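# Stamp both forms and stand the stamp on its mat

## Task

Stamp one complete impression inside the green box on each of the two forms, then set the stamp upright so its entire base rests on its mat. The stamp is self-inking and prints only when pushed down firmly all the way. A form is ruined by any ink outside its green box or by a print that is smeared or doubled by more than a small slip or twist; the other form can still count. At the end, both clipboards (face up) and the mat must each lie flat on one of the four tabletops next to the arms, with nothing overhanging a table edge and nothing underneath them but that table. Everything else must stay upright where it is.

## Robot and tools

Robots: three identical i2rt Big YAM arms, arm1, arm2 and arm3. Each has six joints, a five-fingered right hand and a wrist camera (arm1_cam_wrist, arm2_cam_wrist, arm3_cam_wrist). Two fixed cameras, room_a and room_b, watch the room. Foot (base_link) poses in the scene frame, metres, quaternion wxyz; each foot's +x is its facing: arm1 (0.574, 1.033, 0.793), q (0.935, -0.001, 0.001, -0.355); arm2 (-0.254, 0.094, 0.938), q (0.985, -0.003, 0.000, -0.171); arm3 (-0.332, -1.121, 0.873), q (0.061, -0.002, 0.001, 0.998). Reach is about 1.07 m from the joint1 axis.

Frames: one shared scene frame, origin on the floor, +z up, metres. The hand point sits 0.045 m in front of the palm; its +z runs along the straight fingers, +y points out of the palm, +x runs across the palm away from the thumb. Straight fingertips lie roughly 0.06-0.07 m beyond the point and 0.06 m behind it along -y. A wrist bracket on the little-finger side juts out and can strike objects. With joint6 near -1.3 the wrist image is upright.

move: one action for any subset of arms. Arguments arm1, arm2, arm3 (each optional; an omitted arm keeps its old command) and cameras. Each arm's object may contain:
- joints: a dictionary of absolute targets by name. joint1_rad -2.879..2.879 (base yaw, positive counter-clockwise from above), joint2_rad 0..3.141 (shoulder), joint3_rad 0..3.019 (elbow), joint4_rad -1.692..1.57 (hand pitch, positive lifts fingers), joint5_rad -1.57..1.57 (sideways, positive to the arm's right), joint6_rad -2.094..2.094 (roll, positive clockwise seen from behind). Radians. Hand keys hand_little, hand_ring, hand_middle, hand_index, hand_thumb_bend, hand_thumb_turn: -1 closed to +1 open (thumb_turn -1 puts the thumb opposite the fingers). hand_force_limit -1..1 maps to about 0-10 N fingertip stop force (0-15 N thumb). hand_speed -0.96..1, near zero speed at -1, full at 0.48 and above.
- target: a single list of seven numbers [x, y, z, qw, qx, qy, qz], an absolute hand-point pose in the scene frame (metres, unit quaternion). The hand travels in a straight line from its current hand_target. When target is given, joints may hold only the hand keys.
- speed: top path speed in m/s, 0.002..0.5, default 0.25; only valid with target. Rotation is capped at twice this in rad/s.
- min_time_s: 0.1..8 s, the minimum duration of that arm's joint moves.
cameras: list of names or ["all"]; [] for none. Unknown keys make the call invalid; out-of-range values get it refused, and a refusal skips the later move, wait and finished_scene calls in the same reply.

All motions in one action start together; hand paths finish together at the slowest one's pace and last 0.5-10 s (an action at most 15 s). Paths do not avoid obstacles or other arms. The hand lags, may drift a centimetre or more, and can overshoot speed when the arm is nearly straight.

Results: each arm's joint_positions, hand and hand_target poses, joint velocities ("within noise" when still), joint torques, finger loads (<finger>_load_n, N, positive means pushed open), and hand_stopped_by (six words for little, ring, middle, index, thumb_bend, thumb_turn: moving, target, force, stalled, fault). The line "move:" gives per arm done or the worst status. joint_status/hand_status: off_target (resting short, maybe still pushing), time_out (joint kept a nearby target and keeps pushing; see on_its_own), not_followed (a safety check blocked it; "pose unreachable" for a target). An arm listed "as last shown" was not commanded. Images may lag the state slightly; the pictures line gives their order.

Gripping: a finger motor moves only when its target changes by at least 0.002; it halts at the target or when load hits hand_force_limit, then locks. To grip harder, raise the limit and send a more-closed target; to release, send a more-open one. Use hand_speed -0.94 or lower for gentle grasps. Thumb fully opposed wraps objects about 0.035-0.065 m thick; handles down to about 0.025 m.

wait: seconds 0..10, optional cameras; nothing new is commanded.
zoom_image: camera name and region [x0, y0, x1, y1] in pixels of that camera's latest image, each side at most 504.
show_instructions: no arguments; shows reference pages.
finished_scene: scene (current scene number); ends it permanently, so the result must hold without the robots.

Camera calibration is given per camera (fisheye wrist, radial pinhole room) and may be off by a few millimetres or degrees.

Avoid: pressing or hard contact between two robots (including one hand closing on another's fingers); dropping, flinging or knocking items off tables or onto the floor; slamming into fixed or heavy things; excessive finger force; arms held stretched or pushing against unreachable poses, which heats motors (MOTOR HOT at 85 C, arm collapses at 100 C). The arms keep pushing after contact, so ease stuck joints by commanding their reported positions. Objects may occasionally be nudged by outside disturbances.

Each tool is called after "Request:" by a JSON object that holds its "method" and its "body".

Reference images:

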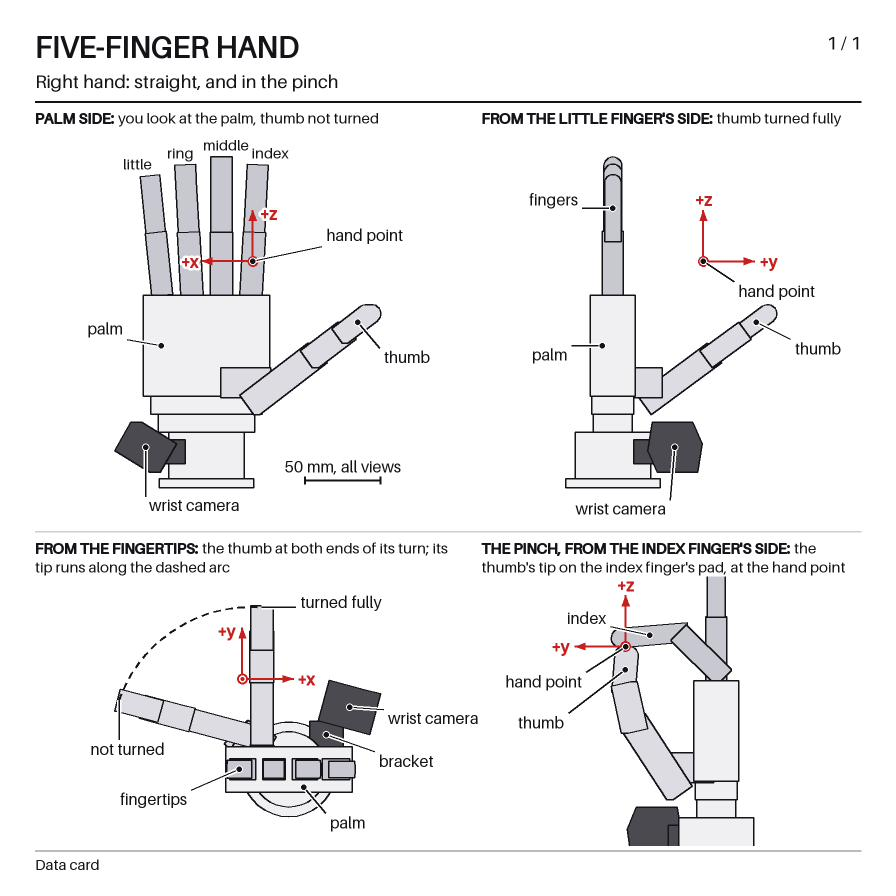

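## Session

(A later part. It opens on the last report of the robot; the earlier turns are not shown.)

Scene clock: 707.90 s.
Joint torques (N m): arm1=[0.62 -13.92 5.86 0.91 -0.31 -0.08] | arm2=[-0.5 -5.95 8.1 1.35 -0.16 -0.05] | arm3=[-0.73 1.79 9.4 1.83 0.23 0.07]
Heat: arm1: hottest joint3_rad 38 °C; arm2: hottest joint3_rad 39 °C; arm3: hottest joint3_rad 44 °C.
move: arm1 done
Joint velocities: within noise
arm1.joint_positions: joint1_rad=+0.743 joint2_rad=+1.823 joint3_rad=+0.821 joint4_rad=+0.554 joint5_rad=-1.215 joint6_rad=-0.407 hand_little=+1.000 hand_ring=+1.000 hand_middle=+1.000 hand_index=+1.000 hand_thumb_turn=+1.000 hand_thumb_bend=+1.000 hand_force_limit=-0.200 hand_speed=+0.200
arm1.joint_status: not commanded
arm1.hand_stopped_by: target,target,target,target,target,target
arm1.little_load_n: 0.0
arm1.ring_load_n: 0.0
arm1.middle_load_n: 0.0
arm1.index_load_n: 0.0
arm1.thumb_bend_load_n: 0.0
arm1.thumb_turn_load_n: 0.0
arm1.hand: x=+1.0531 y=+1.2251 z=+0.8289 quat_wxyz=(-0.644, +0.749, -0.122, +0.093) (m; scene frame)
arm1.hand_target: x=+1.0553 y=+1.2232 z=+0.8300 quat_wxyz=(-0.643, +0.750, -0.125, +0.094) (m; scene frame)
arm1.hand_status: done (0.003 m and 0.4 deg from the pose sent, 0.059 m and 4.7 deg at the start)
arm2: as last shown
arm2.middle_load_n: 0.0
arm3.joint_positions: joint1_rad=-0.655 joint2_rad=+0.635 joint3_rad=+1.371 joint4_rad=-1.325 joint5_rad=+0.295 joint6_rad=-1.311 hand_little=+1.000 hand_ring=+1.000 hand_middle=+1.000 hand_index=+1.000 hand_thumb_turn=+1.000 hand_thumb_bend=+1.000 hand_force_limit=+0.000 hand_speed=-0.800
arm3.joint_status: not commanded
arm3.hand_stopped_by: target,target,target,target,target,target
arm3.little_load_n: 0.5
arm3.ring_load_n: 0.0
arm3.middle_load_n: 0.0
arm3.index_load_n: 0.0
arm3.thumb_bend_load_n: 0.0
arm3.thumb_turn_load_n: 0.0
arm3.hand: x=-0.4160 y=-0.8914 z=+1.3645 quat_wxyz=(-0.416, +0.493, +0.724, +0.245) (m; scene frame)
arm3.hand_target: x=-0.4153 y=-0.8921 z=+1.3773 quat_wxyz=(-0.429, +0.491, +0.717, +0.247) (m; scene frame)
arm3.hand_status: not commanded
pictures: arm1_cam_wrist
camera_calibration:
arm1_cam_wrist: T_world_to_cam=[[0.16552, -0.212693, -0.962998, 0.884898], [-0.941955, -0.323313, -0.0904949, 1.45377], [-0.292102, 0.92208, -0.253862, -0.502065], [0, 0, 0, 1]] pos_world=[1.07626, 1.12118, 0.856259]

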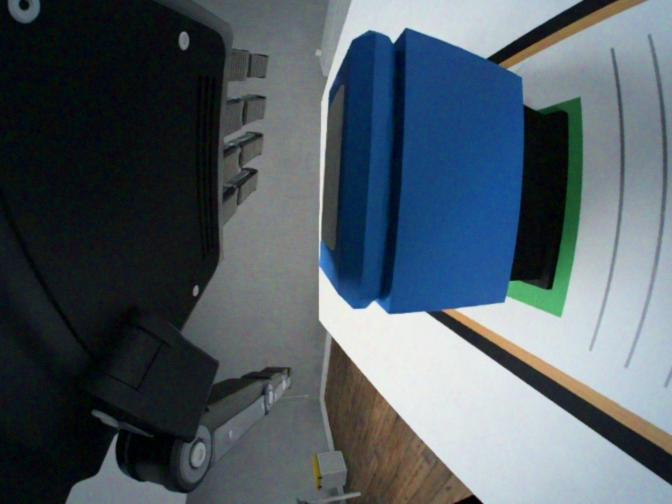

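Request:
{"method": "move", "body": {"arm1": {"target": [1.0548, 1.2232, 0.9, 0.6426, -0.7501, 0.1254, -0.0941], "speed": 0.15}}}

Request:
{"method": "move", "body": {"arm1": {"target": [1.0500, 1.1875, 0.93, 0.4961, -0.8619, -0.0843, 0.0630], "speed": 0.2, "joints": {"hand_thumb_turn": -1}}}}

Request:
{"method": "move", "body": {"arm1": {"target": [1.0500, 1.1875, 0.83, 0.4961, -0.8619, -0.0843, 0.0630], "speed": 0.12}, "cameras": ["arm1_cam_wrist"]}}

Request:
{"method": "zoom_image", "body": {"camera": "arm1_cam_wrist", "region": [390, 80, 590, 300]}}

Scene clock: 715.67 s.
Joint torques (N m): arm1=[-0.44 -12.75 8.87 1.05 -0.33 -0.15] | arm2=[-0.67 -6.18 7.99 1.33 -0.15 -0.06] | arm3=[-0.62 1.79 9.42 1.83 0.23 0.07]
Heat: arm1: hottest joint3_rad 38 °C; arm2: hottest joint3_rad 39 °C; arm3: hottest joint3_rad 44 °C.
move: arm1 off_target
Joint velocities: within noise
arm1.joint_positions: joint1_rad=+0.743 joint2_rad=+1.651 joint3_rad=+0.823 joint4_rad=+0.353 joint5_rad=-1.214 joint6_rad=-0.403 hand_little=+1.000 hand_ring=+1.000 hand_middle=+1.000 hand_index=+1.000 hand_thumb_turn=+1.000 hand_thumb_bend=+1.000 hand_force_limit=-0.200 hand_speed=+0.200
arm1.joint_status: not commanded
arm1.hand_stopped_by: target,target,target,target,target,target
arm1.little_load_n: 0.0
arm1.ring_load_n: 0.0
arm1.middle_load_n: 0.0
arm1.index_load_n: 0.0
arm1.thumb_bend_load_n: 0.0
arm1.thumb_turn_load_n: 0.0
arm1.hand: x=+1.0400 y=+1.2250 z=+0.8894 quat_wxyz=(-0.642, +0.750, -0.133, +0.082) (m; scene frame)
arm1.hand_target: x=+1.0543 y=+1.2231 z=+0.9002 quat_wxyz=(-0.643, +0.750, -0.126, +0.094) (m; scene frame)
arm1.hand_status: off_target (0.018 m and 1.7 deg from the pose sent, 0.071 m and 0.4 deg at the start)
arm2, arm3: as last shown
arm3.little_load_n: 0.0
arm3.thumb_turn_load_n: 0.5
pictures: none

Scene clock: 718.60 s.
Joint torques (N m): arm1=[1.32 -14.45 10.28 -0.58 -0.61 -0.19] | arm2=[-0.56 -5.77 8.02 1.46 -0.18 -0.05] | arm3=[-0.62 1.85 9.37 1.83 0.23 0.06]
Heat: arm1: hottest joint3_rad 38 °C; arm2: hottest joint3_rad 39 °C; arm3: hottest joint3_rad 44 °C.
move: arm1 off_target
Joint velocities: within noise
arm1.joint_positions: joint1_rad=+0.768 joint2_rad=+1.832 joint3_rad=+1.512 joint4_rad=-1.539 joint5_rad=-1.026 joint6_rad=-1.868 hand_little=+1.000 hand_ring=+1.000 hand_middle=+1.000 hand_index=+1.000 hand_thumb_turn=-1.000 hand_thumb_bend=+1.000 hand_force_limit=-0.200 hand_speed=+0.200
arm1.joint_status: all done
arm1.hand_stopped_by: target,target,target,target,target,target
arm1.little_load_n: 0.0
arm1.ring_load_n: 0.0
arm1.middle_load_n: 0.0
arm1.index_load_n: 0.0
arm1.thumb_bend_load_n: 0.0
arm1.thumb_turn_load_n: 0.0
arm1.hand: x=+1.0389 y=+1.1845 z=+0.9314 quat_wxyz=(-0.497, +0.862, +0.076, -0.063) (m; scene frame)
arm1.hand_target: x=+1.0496 y=+1.1874 z=+0.9299 quat_wxyz=(-0.496, +0.862, +0.084, -0.063) (m; scene frame)
arm1.hand_status: off_target (0.012 m and 1.0 deg from the pose sent, 0.056 m and 36.7 deg at the start)
arm2, arm3: as last shown
arm3.thumb_turn_load_n: 0.0
pictures: none

Scene clock: 720.13 s.
Joint torques (N m): arm1=[0.79 -15.15 6.64 0.1 -0.61 -0.09] | arm2=[-0.38 -6.3 7.99 1.35 -0.13 -0.08] | arm3=[-0.67 1.85 9.4 1.84 0.22 0.07]
Heat: arm1: hottest joint3_rad 38 °C; arm2: hottest joint3_rad 39 °C; arm3: hottest joint3_rad 44 °C.
move: arm1 off_target
Joint velocities: within noise
arm1.joint_positions: joint1_rad=+0.768 joint2_rad=+1.946 joint3_rad=+1.436 joint4_rad=-1.337 joint5_rad=-1.025 joint6_rad=-1.873 hand_little=+1.000 hand_ring=+1.000 hand_middle=+1.000 hand_index=+1.000 hand_thumb_turn=-1.000 hand_thumb_bend=+1.000 hand_force_limit=-0.200 hand_speed=+0.200
arm1.joint_status: not commanded
arm1.hand_stopped_by: target,target,target,target,target,target
arm1.little_load_n: 0.0
arm1.ring_load_n: 0.0
arm1.middle_load_n: 0.0
arm1.index_load_n: 0.0
arm1.thumb_bend_load_n: 0.0
arm1.thumb_turn_load_n: 0.0
arm1.hand: x=+1.0505 y=+1.1847 z=+0.8431 quat_wxyz=(-0.497, +0.862, +0.081, -0.057) (m; scene frame)
arm1.hand_target: x=+1.0497 y=+1.1874 z=+0.8302 quat_wxyz=(-0.496, +0.862, +0.084, -0.063) (m; scene frame)
arm1.hand_status: off_target (0.013 m and 0.8 deg from the pose sent, 0.102 m and 1.0 deg at the start)
arm2, arm3: as last shown
pictures: arm1_cam_wrist
camera_calibration:
arm1_cam_wrist: T_world_to_cam=[[0.31546, -0.434948, -0.843389, 0.895269], [-0.663986, -0.736131, 0.131277, 1.44967], [-0.677944, 0.518586, -0.521019, 0.646601], [0, 0, 0, 1]] pos_world=[1.1185, 1.12123, 0.901643]

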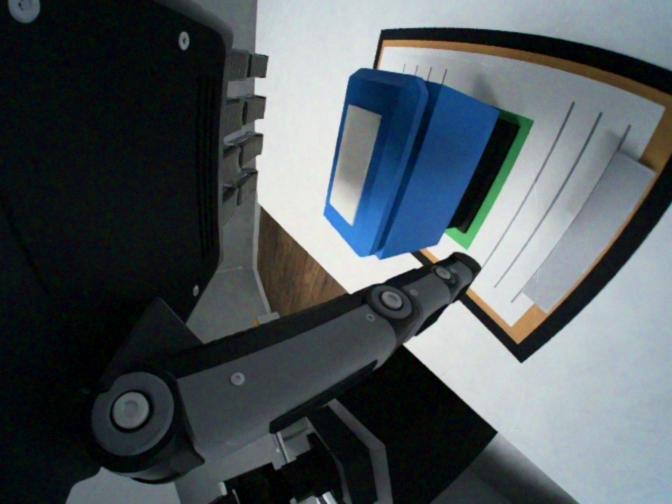

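Scaled by 2.291 from the camera's 672x504 image, which has a finer 960x720 frame.

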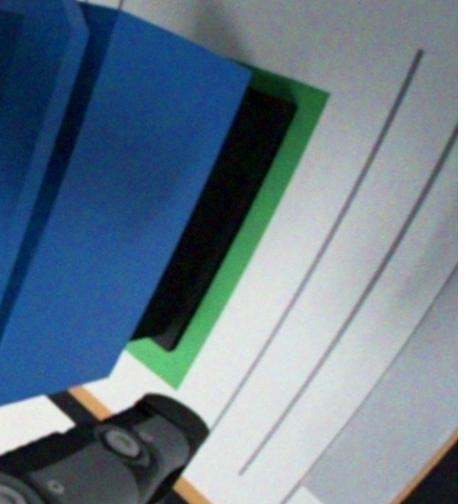

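Request:
{"method": "move", "body": {"arm1": {"target": [1.0515, 1.1905, 0.789, 0.4968, -0.8615, -0.0880, 0.0566], "speed": 0.06}, "cameras": ["arm1_cam_wrist"]}}

Scene clock: 728.17 s.
Joint torques (N m): arm1=[1.03 -14.33 6.28 -0.1 -0.71 -0.07] | arm2=[-0.26 -5.89 8.01 1.48 -0.19 -0.06] | arm3=[-0.56 1.79 9.39 1.83 0.22 0.07]
Heat: arm1: hottest joint3_rad 38 °C; arm2: hottest joint3_rad 39 °C; arm3: hottest joint3_rad 44 °C.
move: arm1 off_target
Joint velocities: within noise
arm1.joint_positions: joint1_rad=+0.771 joint2_rad=+1.995 joint3_rad=+1.401 joint4_rad=-1.227 joint5_rad=-1.025 joint6_rad=-1.873 hand_little=+1.000 hand_ring=+1.000 hand_middle=+1.000 hand_index=+1.000 hand_thumb_turn=-1.000 hand_thumb_bend=+1.000 hand_force_limit=-0.200 hand_speed=+0.200
arm1.joint_status: not commanded
arm1.hand_stopped_by: target,target,target,target,target,target
arm1.little_load_n: 0.0
arm1.ring_load_n: 0.0
arm1.middle_load_n: 0.0
arm1.index_load_n: 0.0
arm1.thumb_bend_load_n: 0.0
arm1.thumb_turn_load_n: 0.0
arm1.hand: x=+1.0550 y=+1.1864 z=+0.8036 quat_wxyz=(-0.496, +0.862, +0.089, -0.047) (m; scene frame)
arm1.hand_target: x=+1.0512 y=+1.1903 z=+0.7894 quat_wxyz=(-0.497, +0.862, +0.088, -0.057) (m; scene frame)
arm1.hand_status: off_target (0.016 m and 1.2 deg from the pose sent, 0.054 m and 0.8 deg at the start)
arm2, arm3: as last shown
arm2.middle_load_n: -0.5
pictures: arm1_cam_wrist
camera_calibration:
arm1_cam_wrist: T_world_to_cam=[[0.339129, -0.432942, -0.835196, 0.82741], [-0.66494, -0.73834, 0.112737, 1.47759], [-0.665467, 0.517123, -0.538273, 0.630723], [0, 0, 0, 1]] pos_world=[1.12163, 1.12302, 0.863971]

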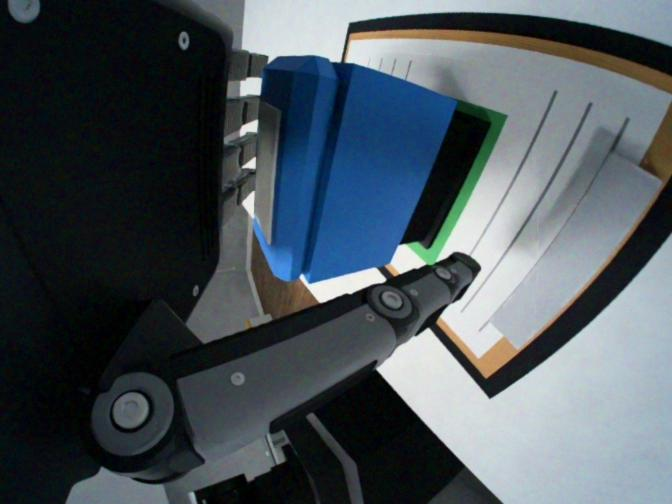

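Request:
{"method": "move", "body": {"arm1": {"joints": {"hand_speed": -0.5, "hand_force_limit": -0.5, "hand_little": 0.35, "hand_ring": 0.35, "hand_middle": 0.35, "hand_index": 0.35, "hand_thumb_bend": 0.65}}}}

Request:
{"method": "move", "body": {"arm1": {"joints": {"hand_speed": -0.85, "hand_force_limit": -0.6, "hand_little": 0.2, "hand_ring": 0.2, "hand_middle": 0.2, "hand_index": 0.2, "hand_thumb_bend": 0.45}}}}

Request:
{"method": "move", "body": {"arm1": {"joints": {"hand_speed": -0.92, "hand_force_limit": -0.2, "hand_little": -0.2, "hand_ring": -0.2, "hand_middle": -0.2, "hand_index": -0.2, "hand_thumb_bend": 0.25}}, "cameras": ["arm1_cam_wrist"]}}

Scene clock: 732.47 s.
Joint torques (N m): arm1=[2.14 -14.92 6.02 0.51 -0.73 -0.03] | arm2=[-0.56 -6.24 7.97 1.47 -0.16 -0.06] | arm3=[-0.67 1.85 9.42 1.83 0.22 0.07]
Heat: arm1: hottest joint3_rad 39 °C; arm2: hottest joint3_rad 39 °C; arm3: hottest joint3_rad 44 °C.
move: arm1 done
Joint velocities: within noise
arm1.joint_positions: joint1_rad=+0.771 joint2_rad=+1.995 joint3_rad=+1.401 joint4_rad=-1.227 joint5_rad=-1.025 joint6_rad=-1.873 hand_little=+0.350 hand_ring=+0.350 hand_middle=+0.350 hand_index=+0.350 hand_thumb_turn=-1.000 hand_thumb_bend=+0.650 hand_force_limit=-0.500 hand_speed=-0.500
arm1.joint_status: all done
arm1.hand_stopped_by: target,target,target,target,target,target
arm1.little_load_n: 0.0
arm1.ring_load_n: 0.0
arm1.middle_load_n: 0.0
arm1.index_load_n: 0.0
arm1.thumb_bend_load_n: 0.0
arm1.thumb_turn_load_n: 0.0
arm1.hand: x=+1.0550 y=+1.1864 z=+0.8036 quat_wxyz=(-0.496, +0.862, +0.089, -0.047) (m; scene frame)
arm1.hand_target: x=+1.0512 y=+1.1903 z=+0.7894 quat_wxyz=(-0.497, +0.862, +0.088, -0.057) (m; scene frame)
arm1.hand_status: not commanded
arm2.joint_positions: joint1_rad=+0.307 joint2_rad=+0.990 joint3_rad=+1.413 joint4_rad=-0.788 joint5_rad=+0.002 joint6_rad=+0.014 hand_little=+1.000 hand_ring=+1.000 hand_middle=+1.000 hand_index=+1.000 hand_thumb_turn=-1.000 hand_thumb_bend=+1.000 hand_force_limit=-0.200 hand_speed=+0.200
arm2.joint_status: not commanded
arm2.hand_stopped_by: target,target,target,target,target,target
arm2.little_load_n: 0.0
arm2.ring_load_n: 0.0
arm2.middle_load_n: 0.0
arm2.index_load_n: 0.0
arm2.thumb_bend_load_n: 0.0
arm2.thumb_turn_load_n: 0.0
arm2.hand: x=+0.1957 y=+0.1108 z=+1.4273 quat_wxyz=(-0.394, +0.568, -0.596, +0.408) (m; scene frame)
arm2.hand_target: x=+0.1971 y=+0.1073 z=+1.4122 quat_wxyz=(-0.380, +0.578, -0.601, +0.401) (m; scene frame)
arm2.hand_status: not commanded
arm3: as last shown
pictures: none

Scene clock: 733.70 s.
Joint torques (N m): arm1=[0.67 -14.97 6.11 0.38 -0.65 -0.04] | arm2=[-0.79 -6.07 8.02 1.43 -0.16 -0.06] | arm3=[-0.62 1.79 9.4 1.81 0.22 0.07]
Heat: arm1: hottest joint3_rad 39 °C; arm2: hottest joint3_rad 39 °C; arm3: hottest joint3_rad 44 °C.
move: arm1 done
Joint velocities: within noise
arm1.joint_positions: joint1_rad=+0.773 joint2_rad=+1.995 joint3_rad=+1.401 joint4_rad=-1.227 joint5_rad=-1.028 joint6_rad=-1.873 hand_little=+0.200 hand_ring=+0.200 hand_middle=+0.200 hand_index=+0.200 hand_thumb_turn=-1.000 hand_thumb_bend=+0.467 hand_force_limit=-0.600 hand_speed=-0.850
arm1.joint_status: all done
arm1.hand_stopped_by: target,target,target,target,force,target
arm1.little_load_n: 0.0
arm1.ring_load_n: 0.5
arm1.middle_load_n: 0.0
arm1.index_load_n: 2.0
arm1.thumb_bend_load_n: 3.5
arm1.thumb_turn_load_n: 0.5
arm1.hand: x=+1.0547 y=+1.1879 z=+0.8040 quat_wxyz=(-0.497, +0.862, +0.089, -0.047) (m; scene frame)
arm1.hand_target: x=+1.0512 y=+1.1903 z=+0.7894 quat_wxyz=(-0.497, +0.862, +0.088, -0.057) (m; scene frame)
arm1.hand_status: not commanded
arm2, arm3: as last shown
arm2.ring_load_n: -0.5
pictures: none

Scene clock: 735.47 s.
Joint torques (N m): arm1=[1.08 -15.5 6.22 0.23 -0.61 -0.04] | arm2=[-0.44 -5.77 8.12 1.47 -0.17 -0.02] | arm3=[-0.56 1.79 9.43 1.85 0.22 0.07]
Heat: arm1: hottest joint3_rad 39 °C; arm2: hottest joint3_rad 39 °C; arm3: hottest joint3_rad 44 °C.
move: arm1 off_target
Joint velocities: within noise
arm1.joint_positions: joint1_rad=+0.773 joint2_rad=+1.995 joint3_rad=+1.401 joint4_rad=-1.227 joint5_rad=-1.028 joint6_rad=-1.873 hand_little=+0.135 hand_ring=+0.165 hand_middle=+0.180 hand_index=+0.187 hand_thumb_turn=-1.000 hand_thumb_bend=+0.465 hand_force_limit=-0.200 hand_speed=-0.920
arm1.joint_status: hand_little off_target (ended at +0.135, target -0.200); hand_ring off_target (ended at +0.165, target -0.200); hand_middle off_target (ended at +0.180, target -0.200); hand_index off_target (ended at +0.187, target -0.200); hand_thumb_bend off_target (ended at +0.465, target +0.250); the others done
arm1.hand_stopped_by: force,force,force,force,force,target
arm1.little_load_n: 4.5
arm1.ring_load_n: 1.5
arm1.middle_load_n: 2.0
arm1.index_load_n: 3.5
arm1.thumb_bend_load_n: 11.5
arm1.thumb_turn_load_n: 4.5
arm1.hand: x=+1.0547 y=+1.1880 z=+0.8040 quat_wxyz=(-0.498, +0.862, +0.089, -0.047) (m; scene frame)
arm1.hand_target: x=+1.0512 y=+1.1903 z=+0.7894 quat_wxyz=(-0.497, +0.862, +0.088, -0.057) (m; scene frame)
arm1.hand_status: not commanded
arm2, arm3: as last shown
arm2.ring_load_n: 0.0
arm2.index_load_n: -0.5
arm3.middle_load_n: -0.5
pictures: arm1_cam_wrist
camera_calibration:
arm1_cam_wrist: T_world_to_cam=[[0.33976, -0.429957, -0.836481, 0.825345], [-0.66382, -0.739674, 0.110568, 1.48066], [-0.666263, 0.517706, -0.536726, 0.628822], [0, 0, 0, 1]] pos_world=[1.12143, 1.12452, 0.864177]

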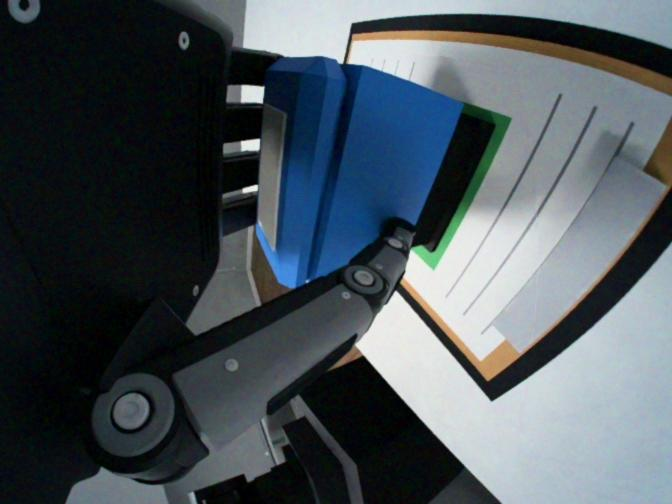

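Request:
{"method": "move", "body": {"arm1": {"target": [1.0512, 1.1890, 0.945, 0.4968, -0.8615, -0.0880, 0.0566], "speed": 0.12}, "cameras": ["arm1_cam_wrist", "room_a", "room_b"]}}

Request:
{"method": "zoom_image", "body": {"camera": "arm1_cam_wrist", "region": [420, 80, 640, 300]}}

Scene clock: 743.43 s.
Joint torques (N m): arm1=[0.91 -16.62 10.48 -0.99 -0.75 -0.11] | arm2=[-0.79 -6.3 8.02 1.43 -0.15 -0.06] | arm3=[-0.56 1.85 9.39 1.84 0.23 0.07]
Heat: arm1: hottest joint3_rad 39 °C; arm2: hottest joint3_rad 39 °C; arm3: hottest joint3_rad 44 °C.
move: arm1 off_target
Joint velocities: within noise
arm1.joint_positions: joint1_rad=+0.773 joint2_rad=+1.848 joint3_rad=+1.526 joint4_rad=-1.555 joint5_rad=-1.024 joint6_rad=-1.873 hand_little=+0.135 hand_ring=+0.165 hand_middle=+0.180 hand_index=+0.187 hand_thumb_turn=-1.000 hand_thumb_bend=+0.465 hand_force_limit=-0.200 hand_speed=-0.920
arm1.joint_status: not commanded
arm1.hand_stopped_by: force,force,force,force,force,target
arm1.little_load_n: 4.0
arm1.ring_load_n: 1.0
arm1.middle_load_n: 2.0
arm1.index_load_n: 3.5
arm1.thumb_bend_load_n: 12.0
arm1.thumb_turn_load_n: 4.0
arm1.hand: x=+1.0395 y=+1.1866 z=+0.9290 quat_wxyz=(-0.497, +0.862, +0.076, -0.072) (m; scene frame)
arm1.hand_target: x=+1.0506 y=+1.1889 z=+0.9452 quat_wxyz=(-0.497, +0.862, +0.088, -0.056) (m; scene frame)
arm1.hand_status: off_target (0.020 m and 2.2 deg from the pose sent, 0.141 m and 1.1 deg at the start)
arm2: as last shown
arm2.index_load_n: 0.0
arm3.joint_positions: joint1_rad=-0.655 joint2_rad=+0.635 joint3_rad=+1.371 joint4_rad=-1.325 joint5_rad=+0.295 joint6_rad=-1.311 hand_little=+1.000 hand_ring=+1.000 hand_middle=+1.000 hand_index=+1.000 hand_thumb_turn=+1.000 hand_thumb_bend=+1.000 hand_force_limit=+0.000 hand_speed=-0.800
arm3.joint_status: not commanded
arm3.hand_stopped_by: target,target,target,target,target,target
arm3.little_load_n: 0.0
arm3.ring_load_n: 0.0
arm3.middle_load_n: -0.5
arm3.index_load_n: 0.0
arm3.thumb_bend_load_n: 0.0
arm3.thumb_turn_load_n: 0.0
arm3.hand: x=-0.4160 y=-0.8914 z=+1.3645 quat_wxyz=(-0.416, +0.493, +0.724, +0.245) (m; scene frame)
arm3.hand_target: x=-0.4153 y=-0.8921 z=+1.3773 quat_wxyz=(-0.429, +0.491, +0.717, +0.247) (m; scene frame)
arm3.hand_status: not commanded
pictures: arm1_cam_wrist, room_a, room_b
camera_calibration:
arm1_cam_wrist: T_world_to_cam=[[0.293141, -0.435401, -0.851172, 1.00303], [-0.655414, -0.739683, 0.152649, 1.40793], [-0.696061, 0.513122, -0.502199, 0.690741], [0, 0, 0, 1]] pos_world=[1.10955, 1.12371, 0.985721]

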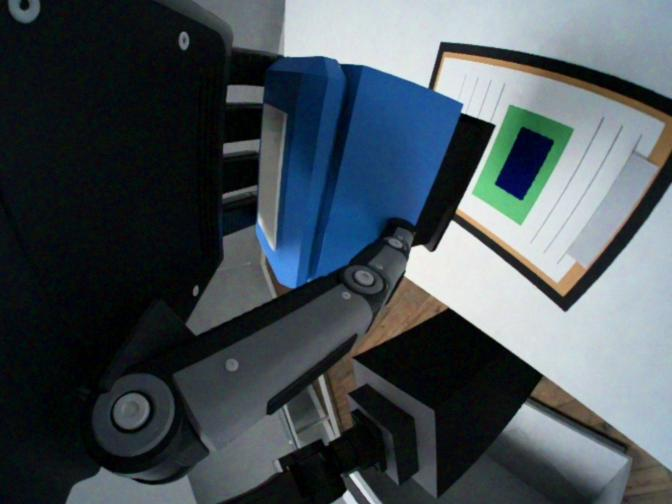

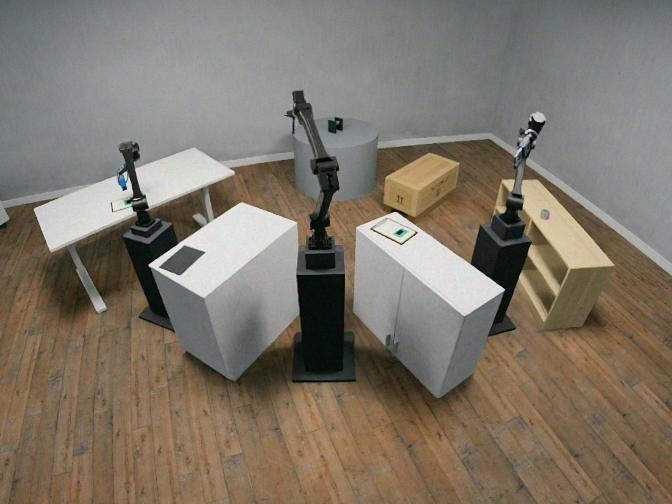

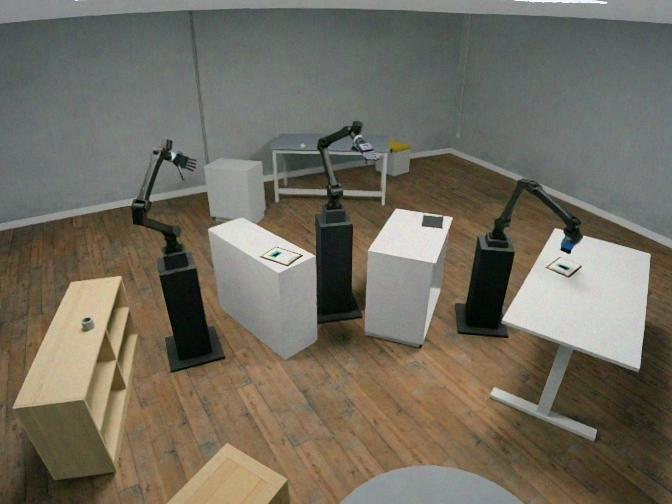

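Scaled by 2.291 from the camera's 672x504 image, which has a finer 960x720 frame.

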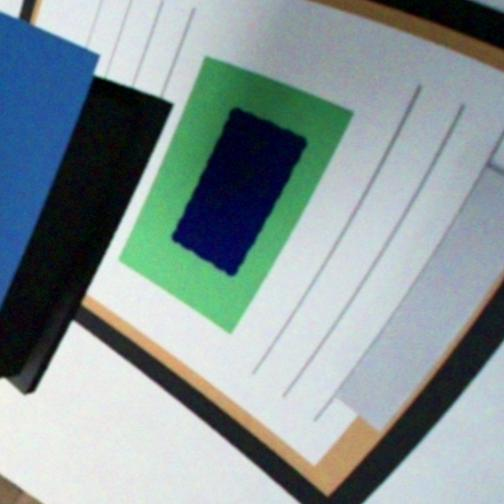

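Request:
{"method": "move", "body": {"arm1": {"joints": {"joint1_rad": -2.1, "joint2_rad": 1.35, "joint3_rad": 1.0, "joint4_rad": -0.27, "joint5_rad": -0.5, "joint6_rad": -0.31}, "min_time_s": 6}, "cameras": ["arm1_cam_wrist"]}}

Scene clock: 755.70 s.
Joint torques (N m): arm1=[0.38 -11.93 8.98 2.21 -0.26 0.04] | arm2=[-0.5 -6.18 7.94 1.5 -0.16 -0.09] | arm3=[-0.62 1.73 9.39 1.83 0.22 0.07]
Heat: arm1: hottest joint3_rad 40 °C; arm2: hottest joint3_rad 39 °C; arm3: hottest joint3_rad 44 °C.
move: arm1 done
Joint velocities: within noise
arm1.joint_positions: joint1_rad=-2.102 joint2_rad=+1.366 joint3_rad=+0.998 joint4_rad=-0.294 joint5_rad=-0.499 joint6_rad=-0.323 hand_little=+0.135 hand_ring=+0.165 hand_middle=+0.180 hand_index=+0.187 hand_thumb_turn=-1.000 hand_thumb_bend=+0.465 hand_force_limit=-0.200 hand_speed=-0.920
arm1.joint_status: all done
arm1.hand_stopped_by: force,force,force,force,force,target
arm1.little_load_n: 4.0
arm1.ring_load_n: 1.5
arm1.middle_load_n: 2.5
arm1.index_load_n: 3.5
arm1.thumb_bend_load_n: 11.5
arm1.thumb_turn_load_n: 4.0
arm1.hand: x=+0.1148 y=+0.7779 z=+0.9721 quat_wxyz=(+0.147, -0.294, -0.826, +0.458) (m; scene frame)
arm1.hand_target: x=+0.1119 y=+0.7748 z=+0.9846 quat_wxyz=(+0.157, -0.291, -0.818, +0.470) (m; scene frame)
arm1.hand_status: not commanded
arm2, arm3: as last shown
arm3.middle_load_n: 0.0
pictures: arm1_cam_wrist
camera_calibration:
arm1_cam_wrist: T_world_to_cam=[[0.154997, 0.546918, -0.822713, 0.356876], [0.986004, -0.0338741, 0.163242, -0.25486], [0.0614112, -0.836501, -0.544514, 1.2825], [0, 0, 0, 1]] pos_world=[0.117218, 0.868998, 1.03355]

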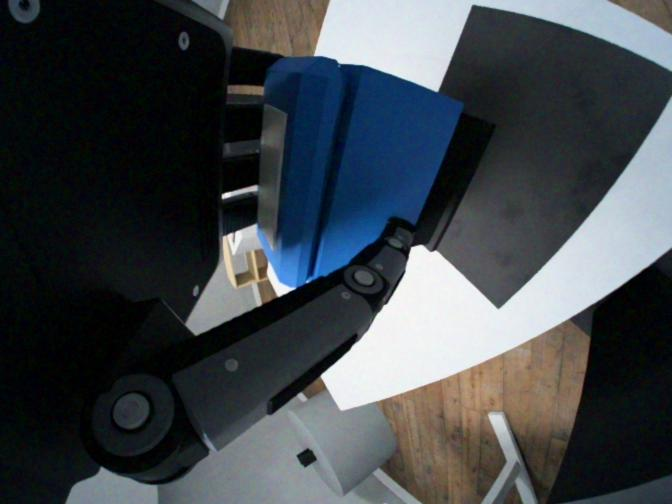

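Request:
{"method": "move", "body": {"arm1": {"target": [0.0910, 0.7820, 0.905, -0.16978, 0.29406, 0.81455, -0.47029], "speed": 0.12}, "cameras": ["arm1_cam_wrist"]}}

Scene clock: 759.30 s.
Joint torques (N m): arm1=[-0.21 -11.22 8.38 2.45 -0.22 0] | arm2=[-1.08 -6.01 8.02 1.39 -0.15 -0.05] | arm3=[-0.56 1.79 9.4 1.83 0.23 0.07]
Heat: arm1: hottest joint3_rad 40 °C; arm2: hottest joint3_rad 39 °C; arm3: hottest joint3_rad 44 °C.
move: arm1 done
Joint velocities: within noise
arm1.joint_positions: joint1_rad=-2.116 joint2_rad=+1.479 joint3_rad=+0.898 joint4_rad=-0.049 joint5_rad=-0.499 joint6_rad=-0.323 hand_little=+0.135 hand_ring=+0.165 hand_middle=+0.180 hand_index=+0.187 hand_thumb_turn=-1.000 hand_thumb_bend=+0.465 hand_force_limit=-0.200 hand_speed=-0.920
arm1.joint_status: not commanded
arm1.hand_stopped_by: force,force,force,force,force,target
arm1.little_load_n: 4.0
arm1.ring_load_n: 1.0
arm1.middle_load_n: 2.5
arm1.index_load_n: 4.0
arm1.thumb_bend_load_n: 12.0
arm1.thumb_turn_load_n: 4.0
arm1.hand: x=+0.0993 y=+0.7805 z=+0.9031 quat_wxyz=(+0.161, -0.294, -0.819, +0.465) (m; scene frame)
arm1.hand_target: x=+0.0912 y=+0.7820 z=+0.9050 quat_wxyz=(+0.170, -0.294, -0.815, +0.470) (m; scene frame)
arm1.hand_status: done (0.009 m and 1.3 deg from the pose sent, 0.071 m and 3.2 deg at the start)
arm2, arm3: as last shown
pictures: arm1_cam_wrist
camera_calibration:
arm1_cam_wrist: T_world_to_cam=[[0.138375, 0.537016, -0.832146, 0.319022], [0.9898, -0.0462269, 0.134758, -0.193194], [0.0338998, -0.842305, -0.537935, 1.24935], [0, 0, 0, 1]] pos_world=[0.104726, 0.87208, 0.963575]

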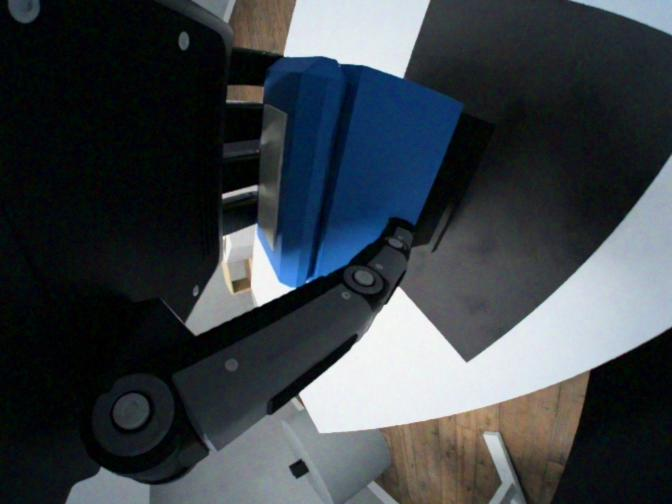

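Request:
{"method": "move", "body": {"arm1": {"target": [0.0910, 0.7820, 0.873, -0.1792, 0.2886, 0.8120, -0.4749], "speed": 0.06}, "cameras": ["arm1_cam_wrist"]}}

Request:
{"method": "zoom_image", "body": {"camera": "arm1_cam_wrist", "region": [360, 80, 560, 300]}}

Scene clock: 768.63 s.
Joint torques (N m): arm1=[-0.97 -11.28 7.65 2.25 -0.22 -0.07] | arm2=[-0.38 -5.83 7.94 1.52 -0.17 -0.07] | arm3=[-0.62 1.79 9.4 1.84 0.22 0.07]
Heat: arm1: hottest joint3_rad 40 °C; arm2: hottest joint3_rad 39 °C; arm3: hottest joint3_rad 44 °C.
move: arm1 done
Joint velocities: within noise
arm1.joint_positions: joint1_rad=-2.116 joint2_rad=+1.525 joint3_rad=+0.846 joint4_rad=+0.080 joint5_rad=-0.496 joint6_rad=-0.323 hand_little=+0.135 hand_ring=+0.165 hand_middle=+0.180 hand_index=+0.187 hand_thumb_turn=-1.000 hand_thumb_bend=+0.465 hand_force_limit=-0.200 hand_speed=-0.920
arm1.joint_status: not commanded
arm1.hand_stopped_by: force,force,force,force,force,target
arm1.little_load_n: 4.0
arm1.ring_load_n: 1.0
arm1.middle_load_n: 2.5
arm1.index_load_n: 4.0
arm1.thumb_bend_load_n: 12.0
arm1.thumb_turn_load_n: 4.0
arm1.hand: x=+0.0971 y=+0.7803 z=+0.8758 quat_wxyz=(+0.173, -0.289, -0.815, +0.473) (m; scene frame)
arm1.hand_target: x=+0.0912 y=+0.7820 z=+0.8730 quat_wxyz=(+0.179, -0.289, -0.812, +0.475) (m; scene frame)
arm1.hand_status: done (0.007 m and 0.8 deg from the pose sent, 0.031 m and 2.6 deg at the start)
arm2, arm3: as last shown
pictures: arm1_cam_wrist
camera_calibration:
arm1_cam_wrist: T_world_to_cam=[[0.113979, 0.53018, -0.840189, 0.311478], [0.993365, -0.0477976, 0.104597, -0.160019], [0.0152965, -0.846537, -0.532111, 1.23463], [0, 0, 0, 1]] pos_world=[0.10457, 0.872368, 0.935395]

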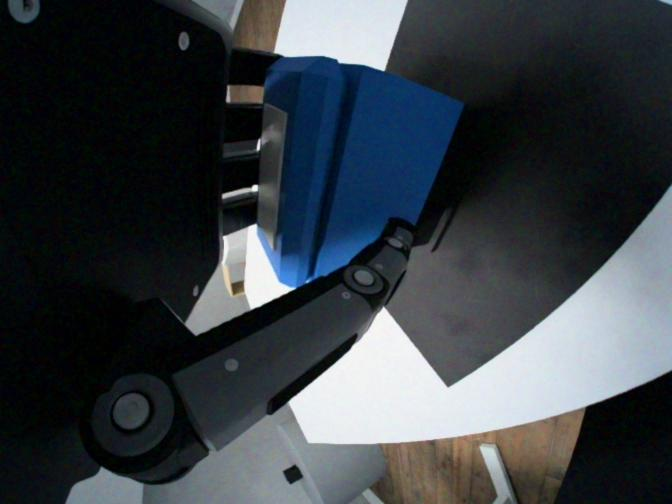

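Scaled by 2.291 from the camera's 672x504 image, which has a finer 960x720 frame.

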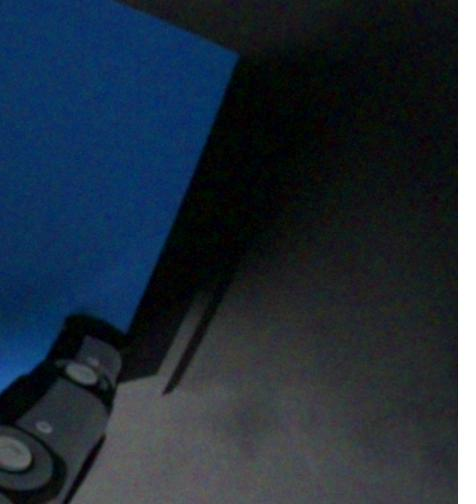

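Request:
{"method": "move", "body": {"arm1": {"target": [0.0910, 0.7820, 0.864, -0.1792, 0.2886, 0.8120, -0.4749], "speed": 0.05}}}

Request:
{"method": "move", "body": {"arm1": {"target": [0.0910, 0.7820, 0.856, -0.1792, 0.2886, 0.8120, -0.4749], "speed": 0.05}, "cameras": ["arm1_cam_wrist"]}}

Scene clock: 771.83 s.
Joint torques (N m): arm1=[-0.5 -10.4 7.35 2.29 -0.18 -0.08] | arm2=[-0.21 -5.89 7.99 1.37 -0.17 -0.05] | arm3=[-0.67 1.79 9.4 1.84 0.23 0.07]
Heat: arm1: hottest joint3_rad 40 °C; arm2: hottest joint3_rad 39 °C; arm3: hottest joint3_rad 44 °C.
move: arm1 off_target
Joint velocities: within noise
arm1.joint_positions: joint1_rad=-2.116 joint2_rad=+1.534 joint3_rad=+0.841 joint4_rad=+0.110 joint5_rad=-0.496 joint6_rad=-0.323 hand_little=+0.135 hand_ring=+0.165 hand_middle=+0.180 hand_index=+0.187 hand_thumb_turn=-1.000 hand_thumb_bend=+0.465 hand_force_limit=-0.200 hand_speed=-0.920
arm1.joint_status: not commanded
arm1.hand_stopped_by: force,force,force,force,force,target
arm1.little_load_n: 4.0
arm1.ring_load_n: 1.0
arm1.middle_load_n: 2.5
arm1.index_load_n: 3.5
arm1.thumb_bend_load_n: 11.5
arm1.thumb_turn_load_n: 3.5
arm1.hand: x=+0.0944 y=+0.7795 z=+0.8737 quat_wxyz=(+0.178, -0.285, -0.812, +0.476) (m; scene frame)
arm1.hand_target: x=+0.0913 y=+0.7820 z=+0.8641 quat_wxyz=(+0.179, -0.289, -0.812, +0.475) (m; scene frame)
arm1.hand_status: off_target (0.011 m and 0.4 deg from the pose sent, 0.013 m and 0.8 deg at the start)
arm2, arm3: as last shown
arm2.middle_load_n: -0.5
arm3.middle_load_n: -0.5
pictures: none

Scene clock: 772.80 s.
Joint torques (N m): arm1=[-0.15 -9.64 6.8 2.22 -0.08 -0.04] | arm2=[-0.09 -6.18 8.08 1.47 -0.19 -0.08] | arm3=[-0.62 1.73 9.39 1.81 0.23 0.07]
Heat: arm1: hottest joint3_rad 40 °C; arm2: hottest joint3_rad 39 °C; arm3: hottest joint3_rad 44 °C.
move: arm1 off_target
Joint velocities: within noise
arm1.joint_positions: joint1_rad=-2.116 joint2_rad=+1.540 joint3_rad=+0.836 joint4_rad=+0.136 joint5_rad=-0.498 joint6_rad=-0.323 hand_little=+0.135 hand_ring=+0.165 hand_middle=+0.180 hand_index=+0.187 hand_thumb_turn=-1.000 hand_thumb_bend=+0.465 hand_force_limit=-0.200 hand_speed=-0.920
arm1.joint_status: not commanded
arm1.hand_stopped_by: force,force,force,force,force,target
arm1.little_load_n: 3.5
arm1.ring_load_n: 1.0
arm1.middle_load_n: 2.5
arm1.index_load_n: 3.5
arm1.thumb_bend_load_n: 11.5
arm1.thumb_turn_load_n: 3.5
arm1.hand: x=+0.0921 y=+0.7784 z=+0.8730 quat_wxyz=(+0.183, -0.282, -0.810, +0.481) (m; scene frame)
arm1.hand_target: x=+0.0915 y=+0.7821 z=+0.8565 quat_wxyz=(+0.179, -0.288, -0.812, +0.475) (m; scene frame)
arm1.hand_status: off_target (0.017 m and 1.2 deg from the pose sent, 0.018 m and 0.4 deg at the start)
arm2.joint_positions: joint1_rad=+0.307 joint2_rad=+0.990 joint3_rad=+1.413 joint4_rad=-0.788 joint5_rad=+0.002 joint6_rad=+0.014 hand_little=+1.000 hand_ring=+1.000 hand_middle=+1.000 hand_index=+1.000 hand_thumb_turn=-1.000 hand_thumb_bend=+1.000 hand_force_limit=-0.200 hand_speed=+0.200
arm2.joint_status: not commanded
arm2.hand_stopped_by: target,target,target,target,target,target
arm2.little_load_n: 0.0
arm2.ring_load_n: 0.0
arm2.middle_load_n: -0.5
arm2.index_load_n: 0.0
arm2.thumb_bend_load_n: 0.0
arm2.thumb_turn_load_n: 0.0
arm2.hand: x=+0.1957 y=+0.1108 z=+1.4273 quat_wxyz=(-0.394, +0.568, -0.596, +0.408) (m; scene frame)
arm2.hand_target: x=+0.1971 y=+0.1073 z=+1.4122 quat_wxyz=(-0.380, +0.578, -0.601, +0.401) (m; scene frame)
arm2.hand_status: not commanded
arm3: as last shown
arm3.ring_load_n: -0.5
arm3.middle_load_n: 0.0
pictures: arm1_cam_wrist
camera_calibration:
arm1_cam_wrist: T_world_to_cam=[[0.0880728, 0.521633, -0.848612, 0.327059], [0.996113, -0.044941, 0.0757564, -0.132148], [0.00137955, -0.851986, -0.523563, 1.22959], [0, 0, 0, 1]] pos_world=[0.101133, 0.871052, 0.931326]

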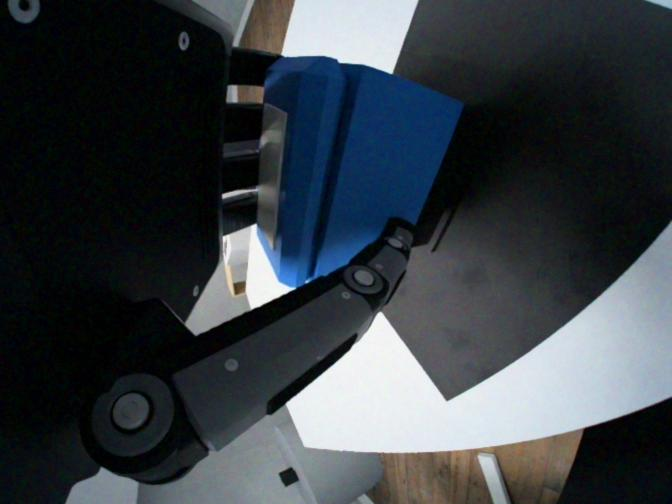

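Request:
{"method": "move", "body": {"arm1": {"target": [0.0910, 0.7820, 0.870, -0.1772, 0.2896, 0.8123, -0.4746], "speed": 0.05}}}

Request:
{"method": "move", "body": {"arm1": {"joints": {"hand_speed": -0.85, "hand_little": 0.4, "hand_ring": 0.4, "hand_middle": 0.4, "hand_index": 0.4, "hand_thumb_bend": 0.65}}, "cameras": ["arm1_cam_wrist"]}}

Scene clock: 779.07 s.
Joint torques (N m): arm1=[0.62 -11.87 8.36 0.76 -0.18 -0.04] | arm2=[-0.62 -6.3 7.99 1.37 -0.19 -0.04] | arm3=[-0.62 1.79 9.4 1.84 0.23 0.07]
Heat: arm1: hottest joint3_rad 40 °C; arm2: hottest joint3_rad 39 °C; arm3: hottest joint3_rad 44 °C.
move: arm1 done
Joint velocities: within noise
arm1.joint_positions: joint1_rad=-2.116 joint2_rad=+1.540 joint3_rad=+0.836 joint4_rad=+0.132 joint5_rad=-0.499 joint6_rad=-0.322 hand_little=+0.135 hand_ring=+0.165 hand_middle=+0.180 hand_index=+0.187 hand_thumb_turn=-1.000 hand_thumb_bend=+0.465 hand_force_limit=-0.200 hand_speed=-0.920
arm1.joint_status: not commanded
arm1.hand_stopped_by: force,force,force,force,force,target
arm1.little_load_n: 3.5
arm1.ring_load_n: 1.5
arm1.middle_load_n: 3.0
arm1.index_load_n: 4.0
arm1.thumb_bend_load_n: 11.5
arm1.thumb_turn_load_n: 3.5
arm1.hand: x=+0.0931 y=+0.7784 z=+0.8721 quat_wxyz=(+0.181, -0.283, -0.810, +0.480) (m; scene frame)
arm1.hand_target: x=+0.0910 y=+0.7819 z=+0.8700 quat_wxyz=(+0.177, -0.290, -0.812, +0.475) (m; scene frame)
arm1.hand_status: done (0.005 m and 1.1 deg from the pose sent, 0.005 m and 1.4 deg at the start)
arm2, arm3: as last shown
arm2.little_load_n: -0.5
arm3.ring_load_n: 0.0
pictures: none

Scene clock: 780.43 s.
Joint torques (N m): arm1=[-0.97 -11.58 8.25 0.92 -0.1 -0.05] | arm2=[-0.44 -5.77 8.02 1.43 -0.14 -0.05] | arm3=[-0.67 1.85 9.39 1.84 0.22 0.07]
Heat: arm1: hottest joint3_rad 40 °C; arm2: hottest joint3_rad 39 °C; arm3: hottest joint3_rad 44 °C.
move: arm1 done
Joint velocities: within noise
arm1.joint_positions: joint1_rad=-2.116 joint2_rad=+1.540 joint3_rad=+0.836 joint4_rad=+0.124 joint5_rad=-0.499 joint6_rad=-0.322 hand_little=+0.400 hand_ring=+0.400 hand_middle=+0.400 hand_index=+0.400 hand_thumb_turn=-1.000 hand_thumb_bend=+0.650 hand_force_limit=-0.200 hand_speed=-0.850
arm1.joint_status: all done
arm1.hand_stopped_by: target,target,target,target,target,target
arm1.little_load_n: 0.0
arm1.ring_load_n: 0.0
arm1.middle_load_n: 0.0
arm1.index_load_n: 0.0
arm1.thumb_bend_load_n: 0.0
arm1.thumb_turn_load_n: 0.0
arm1.hand: x=+0.0945 y=+0.7789 z=+0.8707 quat_wxyz=(+0.178, -0.284, -0.812, +0.478) (m; scene frame)
arm1.hand_target: x=+0.0911 y=+0.7819 z=+0.8700 quat_wxyz=(+0.177, -0.290, -0.812, +0.475) (m; scene frame)
arm1.hand_status: not commanded
arm2, arm3: as last shown
arm2.middle_load_n: 0.0
pictures: arm1_cam_wrist
camera_calibration:
arm1_cam_wrist: T_world_to_cam=[[0.0986617, 0.524393, -0.845741, 0.319007], [0.995085, -0.0447747, 0.0883217, -0.145326], [0.00844749, -0.850298, -0.526233, 1.22927], [0, 0, 0, 1]] pos_world=[0.102754, 0.871457, 0.929517]

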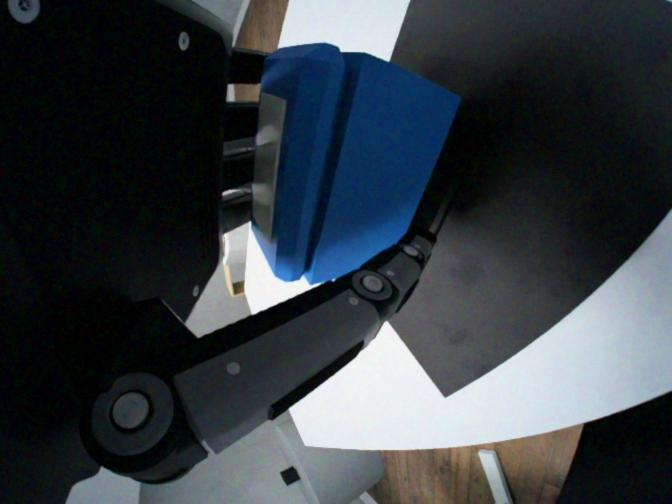

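Released and standing. Open fully and retreat upward.

Request:
{"method": "move", "body": {"arm1": {"joints": {"hand_speed": 0.2, "hand_little": 1, "hand_ring": 1, "hand_middle": 1, "hand_index": 1, "hand_thumb_bend": 1}}}}

Request:
{"method": "move", "body": {"arm1": {"target": [0.0920, 0.7815, 1.0, -0.1772, 0.2896, 0.8123, -0.4746], "speed": 0.12}, "cameras": ["arm1_cam_wrist", "room_a", "room_b"]}}

Request:
{"method": "zoom_image", "body": {"camera": "arm1_cam_wrist", "region": [360, 0, 672, 360]}}

Request:
{"method": "zoom_image", "body": {"camera": "room_a", "region": [140, 220, 260, 300]}}

Scene clock: 783.93 s.
Joint torques (N m): arm1=[-0.32 -12.45 8.23 1.14 -0.11 -0.09] | arm2=[-0.73 -6.12 8.12 1.37 -0.16 -0.08] | arm3=[-0.62 1.79 9.39 1.83 0.22 0.07]
Heat: arm1: hottest joint3_rad 40 °C; arm2: hottest joint3_rad 39 °C; arm3: hottest joint3_rad 44 °C.
move: arm1 done
Joint velocities: within noise
arm1.joint_positions: joint1_rad=-2.116 joint2_rad=+1.540 joint3_rad=+0.836 joint4_rad=+0.123 joint5_rad=-0.499 joint6_rad=-0.322 hand_little=+1.000 hand_ring=+1.000 hand_middle=+1.000 hand_index=+1.000 hand_thumb_turn=-1.000 hand_thumb_bend=+1.000 hand_force_limit=-0.200 hand_speed=+0.200
arm1.joint_status: all done
arm1.hand_stopped_by: target,target,target,target,target,target
arm1.little_load_n: 0.0
arm1.ring_load_n: 0.0
arm1.middle_load_n: 0.0
arm1.index_load_n: 0.0
arm1.thumb_bend_load_n: 0.0
arm1.thumb_turn_load_n: 0.0
arm1.hand: x=+0.0945 y=+0.7790 z=+0.8707 quat_wxyz=(+0.178, -0.284, -0.812, +0.478) (m; scene frame)
arm1.hand_target: x=+0.0911 y=+0.7819 z=+0.8700 quat_wxyz=(+0.177, -0.290, -0.812, +0.475) (m; scene frame)
arm1.hand_status: not commanded
arm2: as last shown
arm2.little_load_n: 0.0
arm3.joint_positions: joint1_rad=-0.655 joint2_rad=+0.635 joint3_rad=+1.371 joint4_rad=-1.325 joint5_rad=+0.295 joint6_rad=-1.311 hand_little=+1.000 hand_ring=+1.000 hand_middle=+1.000 hand_index=+1.000 hand_thumb_turn=+1.000 hand_thumb_bend=+1.000 hand_force_limit=+0.000 hand_speed=-0.800
arm3.joint_status: not commanded
arm3.hand_stopped_by: target,target,target,target,target,target
arm3.little_load_n: 0.0
arm3.ring_load_n: 0.0
arm3.middle_load_n: 0.0
arm3.index_load_n: 0.0
arm3.thumb_bend_load_n: 0.0
arm3.thumb_turn_load_n: 0.0
arm3.hand: x=-0.4160 y=-0.8914 z=+1.3645 quat_wxyz=(-0.416, +0.493, +0.724, +0.245) (m; scene frame)
arm3.hand_target: x=-0.4153 y=-0.8921 z=+1.3773 quat_wxyz=(-0.429, +0.491, +0.717, +0.247) (m; scene frame)
arm3.hand_status: not commanded
pictures: none

Scene clock: 785.80 s.
Joint torques (N m): arm1=[-1.03 -10.99 11.96 0.8 -0.14 -0.02] | arm2=[-0.38 -5.83 8.01 1.46 -0.17 -0.07] | arm3=[-0.62 1.79 9.42 1.83 0.22 0.07]
Heat: arm1: hottest joint3_rad 40 °C; arm2: hottest joint3_rad 39 °C; arm3: hottest joint3_rad 44 °C.
move: arm1 off_target
Joint velocities: within noise
arm1.joint_positions: joint1_rad=-2.116 joint2_rad=+1.359 joint3_rad=+0.996 joint4_rad=-0.255 joint5_rad=-0.499 joint6_rad=-0.322 hand_little=+1.000 hand_ring=+1.000 hand_middle=+1.000 hand_index=+1.000 hand_thumb_turn=-1.000 hand_thumb_bend=+1.000 hand_force_limit=-0.200 hand_speed=+0.200
arm1.joint_status: not commanded
arm1.hand_stopped_by: target,target,target,target,target,target
arm1.little_load_n: 0.0
arm1.ring_load_n: 0.0
arm1.middle_load_n: 0.0
arm1.index_load_n: 0.0
arm1.thumb_bend_load_n: 0.0
arm1.thumb_turn_load_n: 0.0
arm1.hand: x=+0.1051 y=+0.7823 z=+0.9801 quat_wxyz=(+0.165, -0.292, -0.817, +0.468) (m; scene frame)
arm1.hand_target: x=+0.0927 y=+0.7817 z=+1.0001 quat_wxyz=(+0.177, -0.290, -0.812, +0.475) (m; scene frame)
arm1.hand_status: off_target (0.024 m and 1.7 deg from the pose sent, 0.129 m and 0.7 deg at the start)
arm2, arm3: as last shown
arm2.index_load_n: -0.5
pictures: arm1_cam_wrist, room_a, room_b
camera_calibration:
arm1_cam_wrist: T_world_to_cam=[[0.128992, 0.533775, -0.83573, 0.388344], [0.99126, -0.0459166, 0.123671, -0.198837], [0.0276387, -0.844379, -0.535033, 1.29159], [0, 0, 0, 1]] pos_world=[0.111308, 0.874174, 1.04019]

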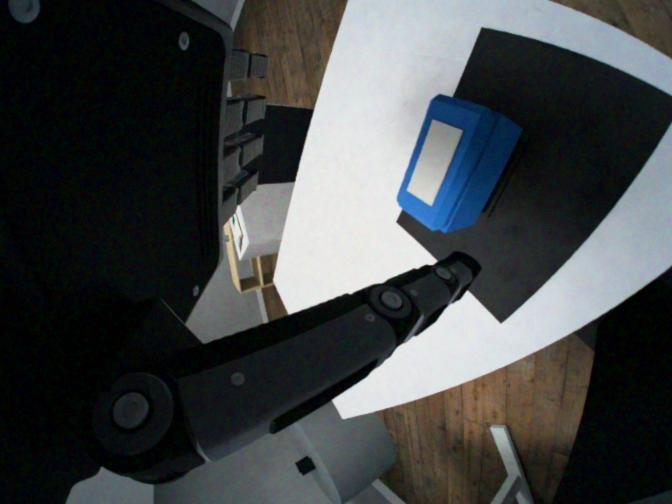

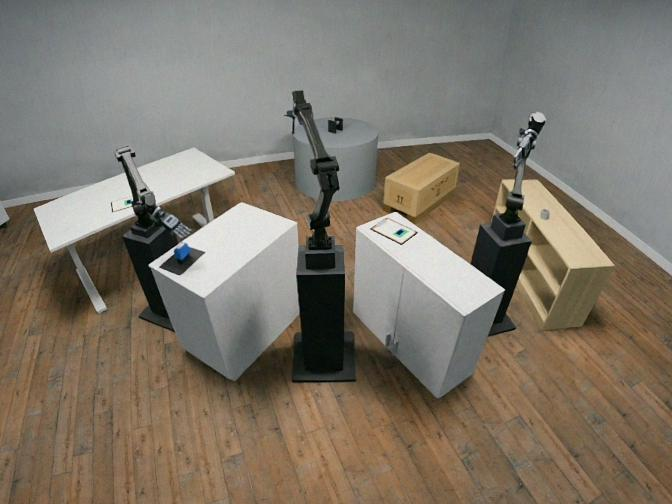

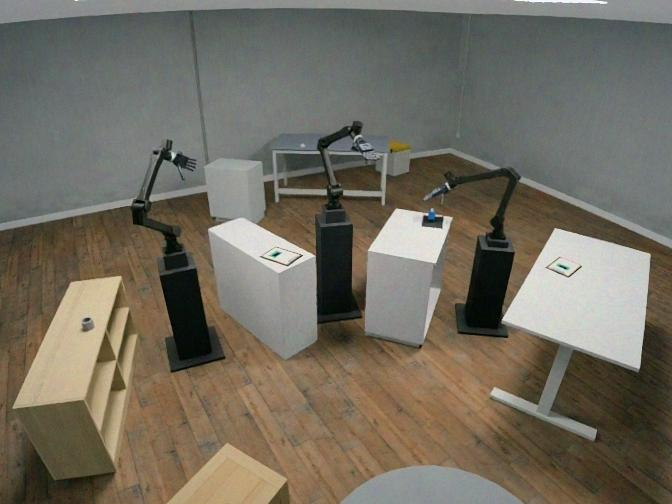

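Scaled by 1.400 from the camera's 672x504 image, which has a finer 960x720 frame.

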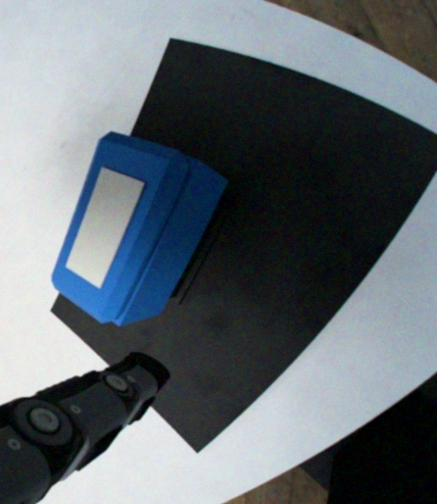

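Scaled by 4.200 from the camera's 672x504 image, which has a finer 960x720 frame.

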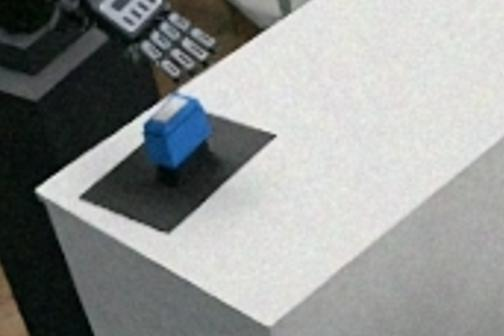

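Request:
{"method": "finished_scene", "body": {"scene": 2}}

The scene is finished: the task was done.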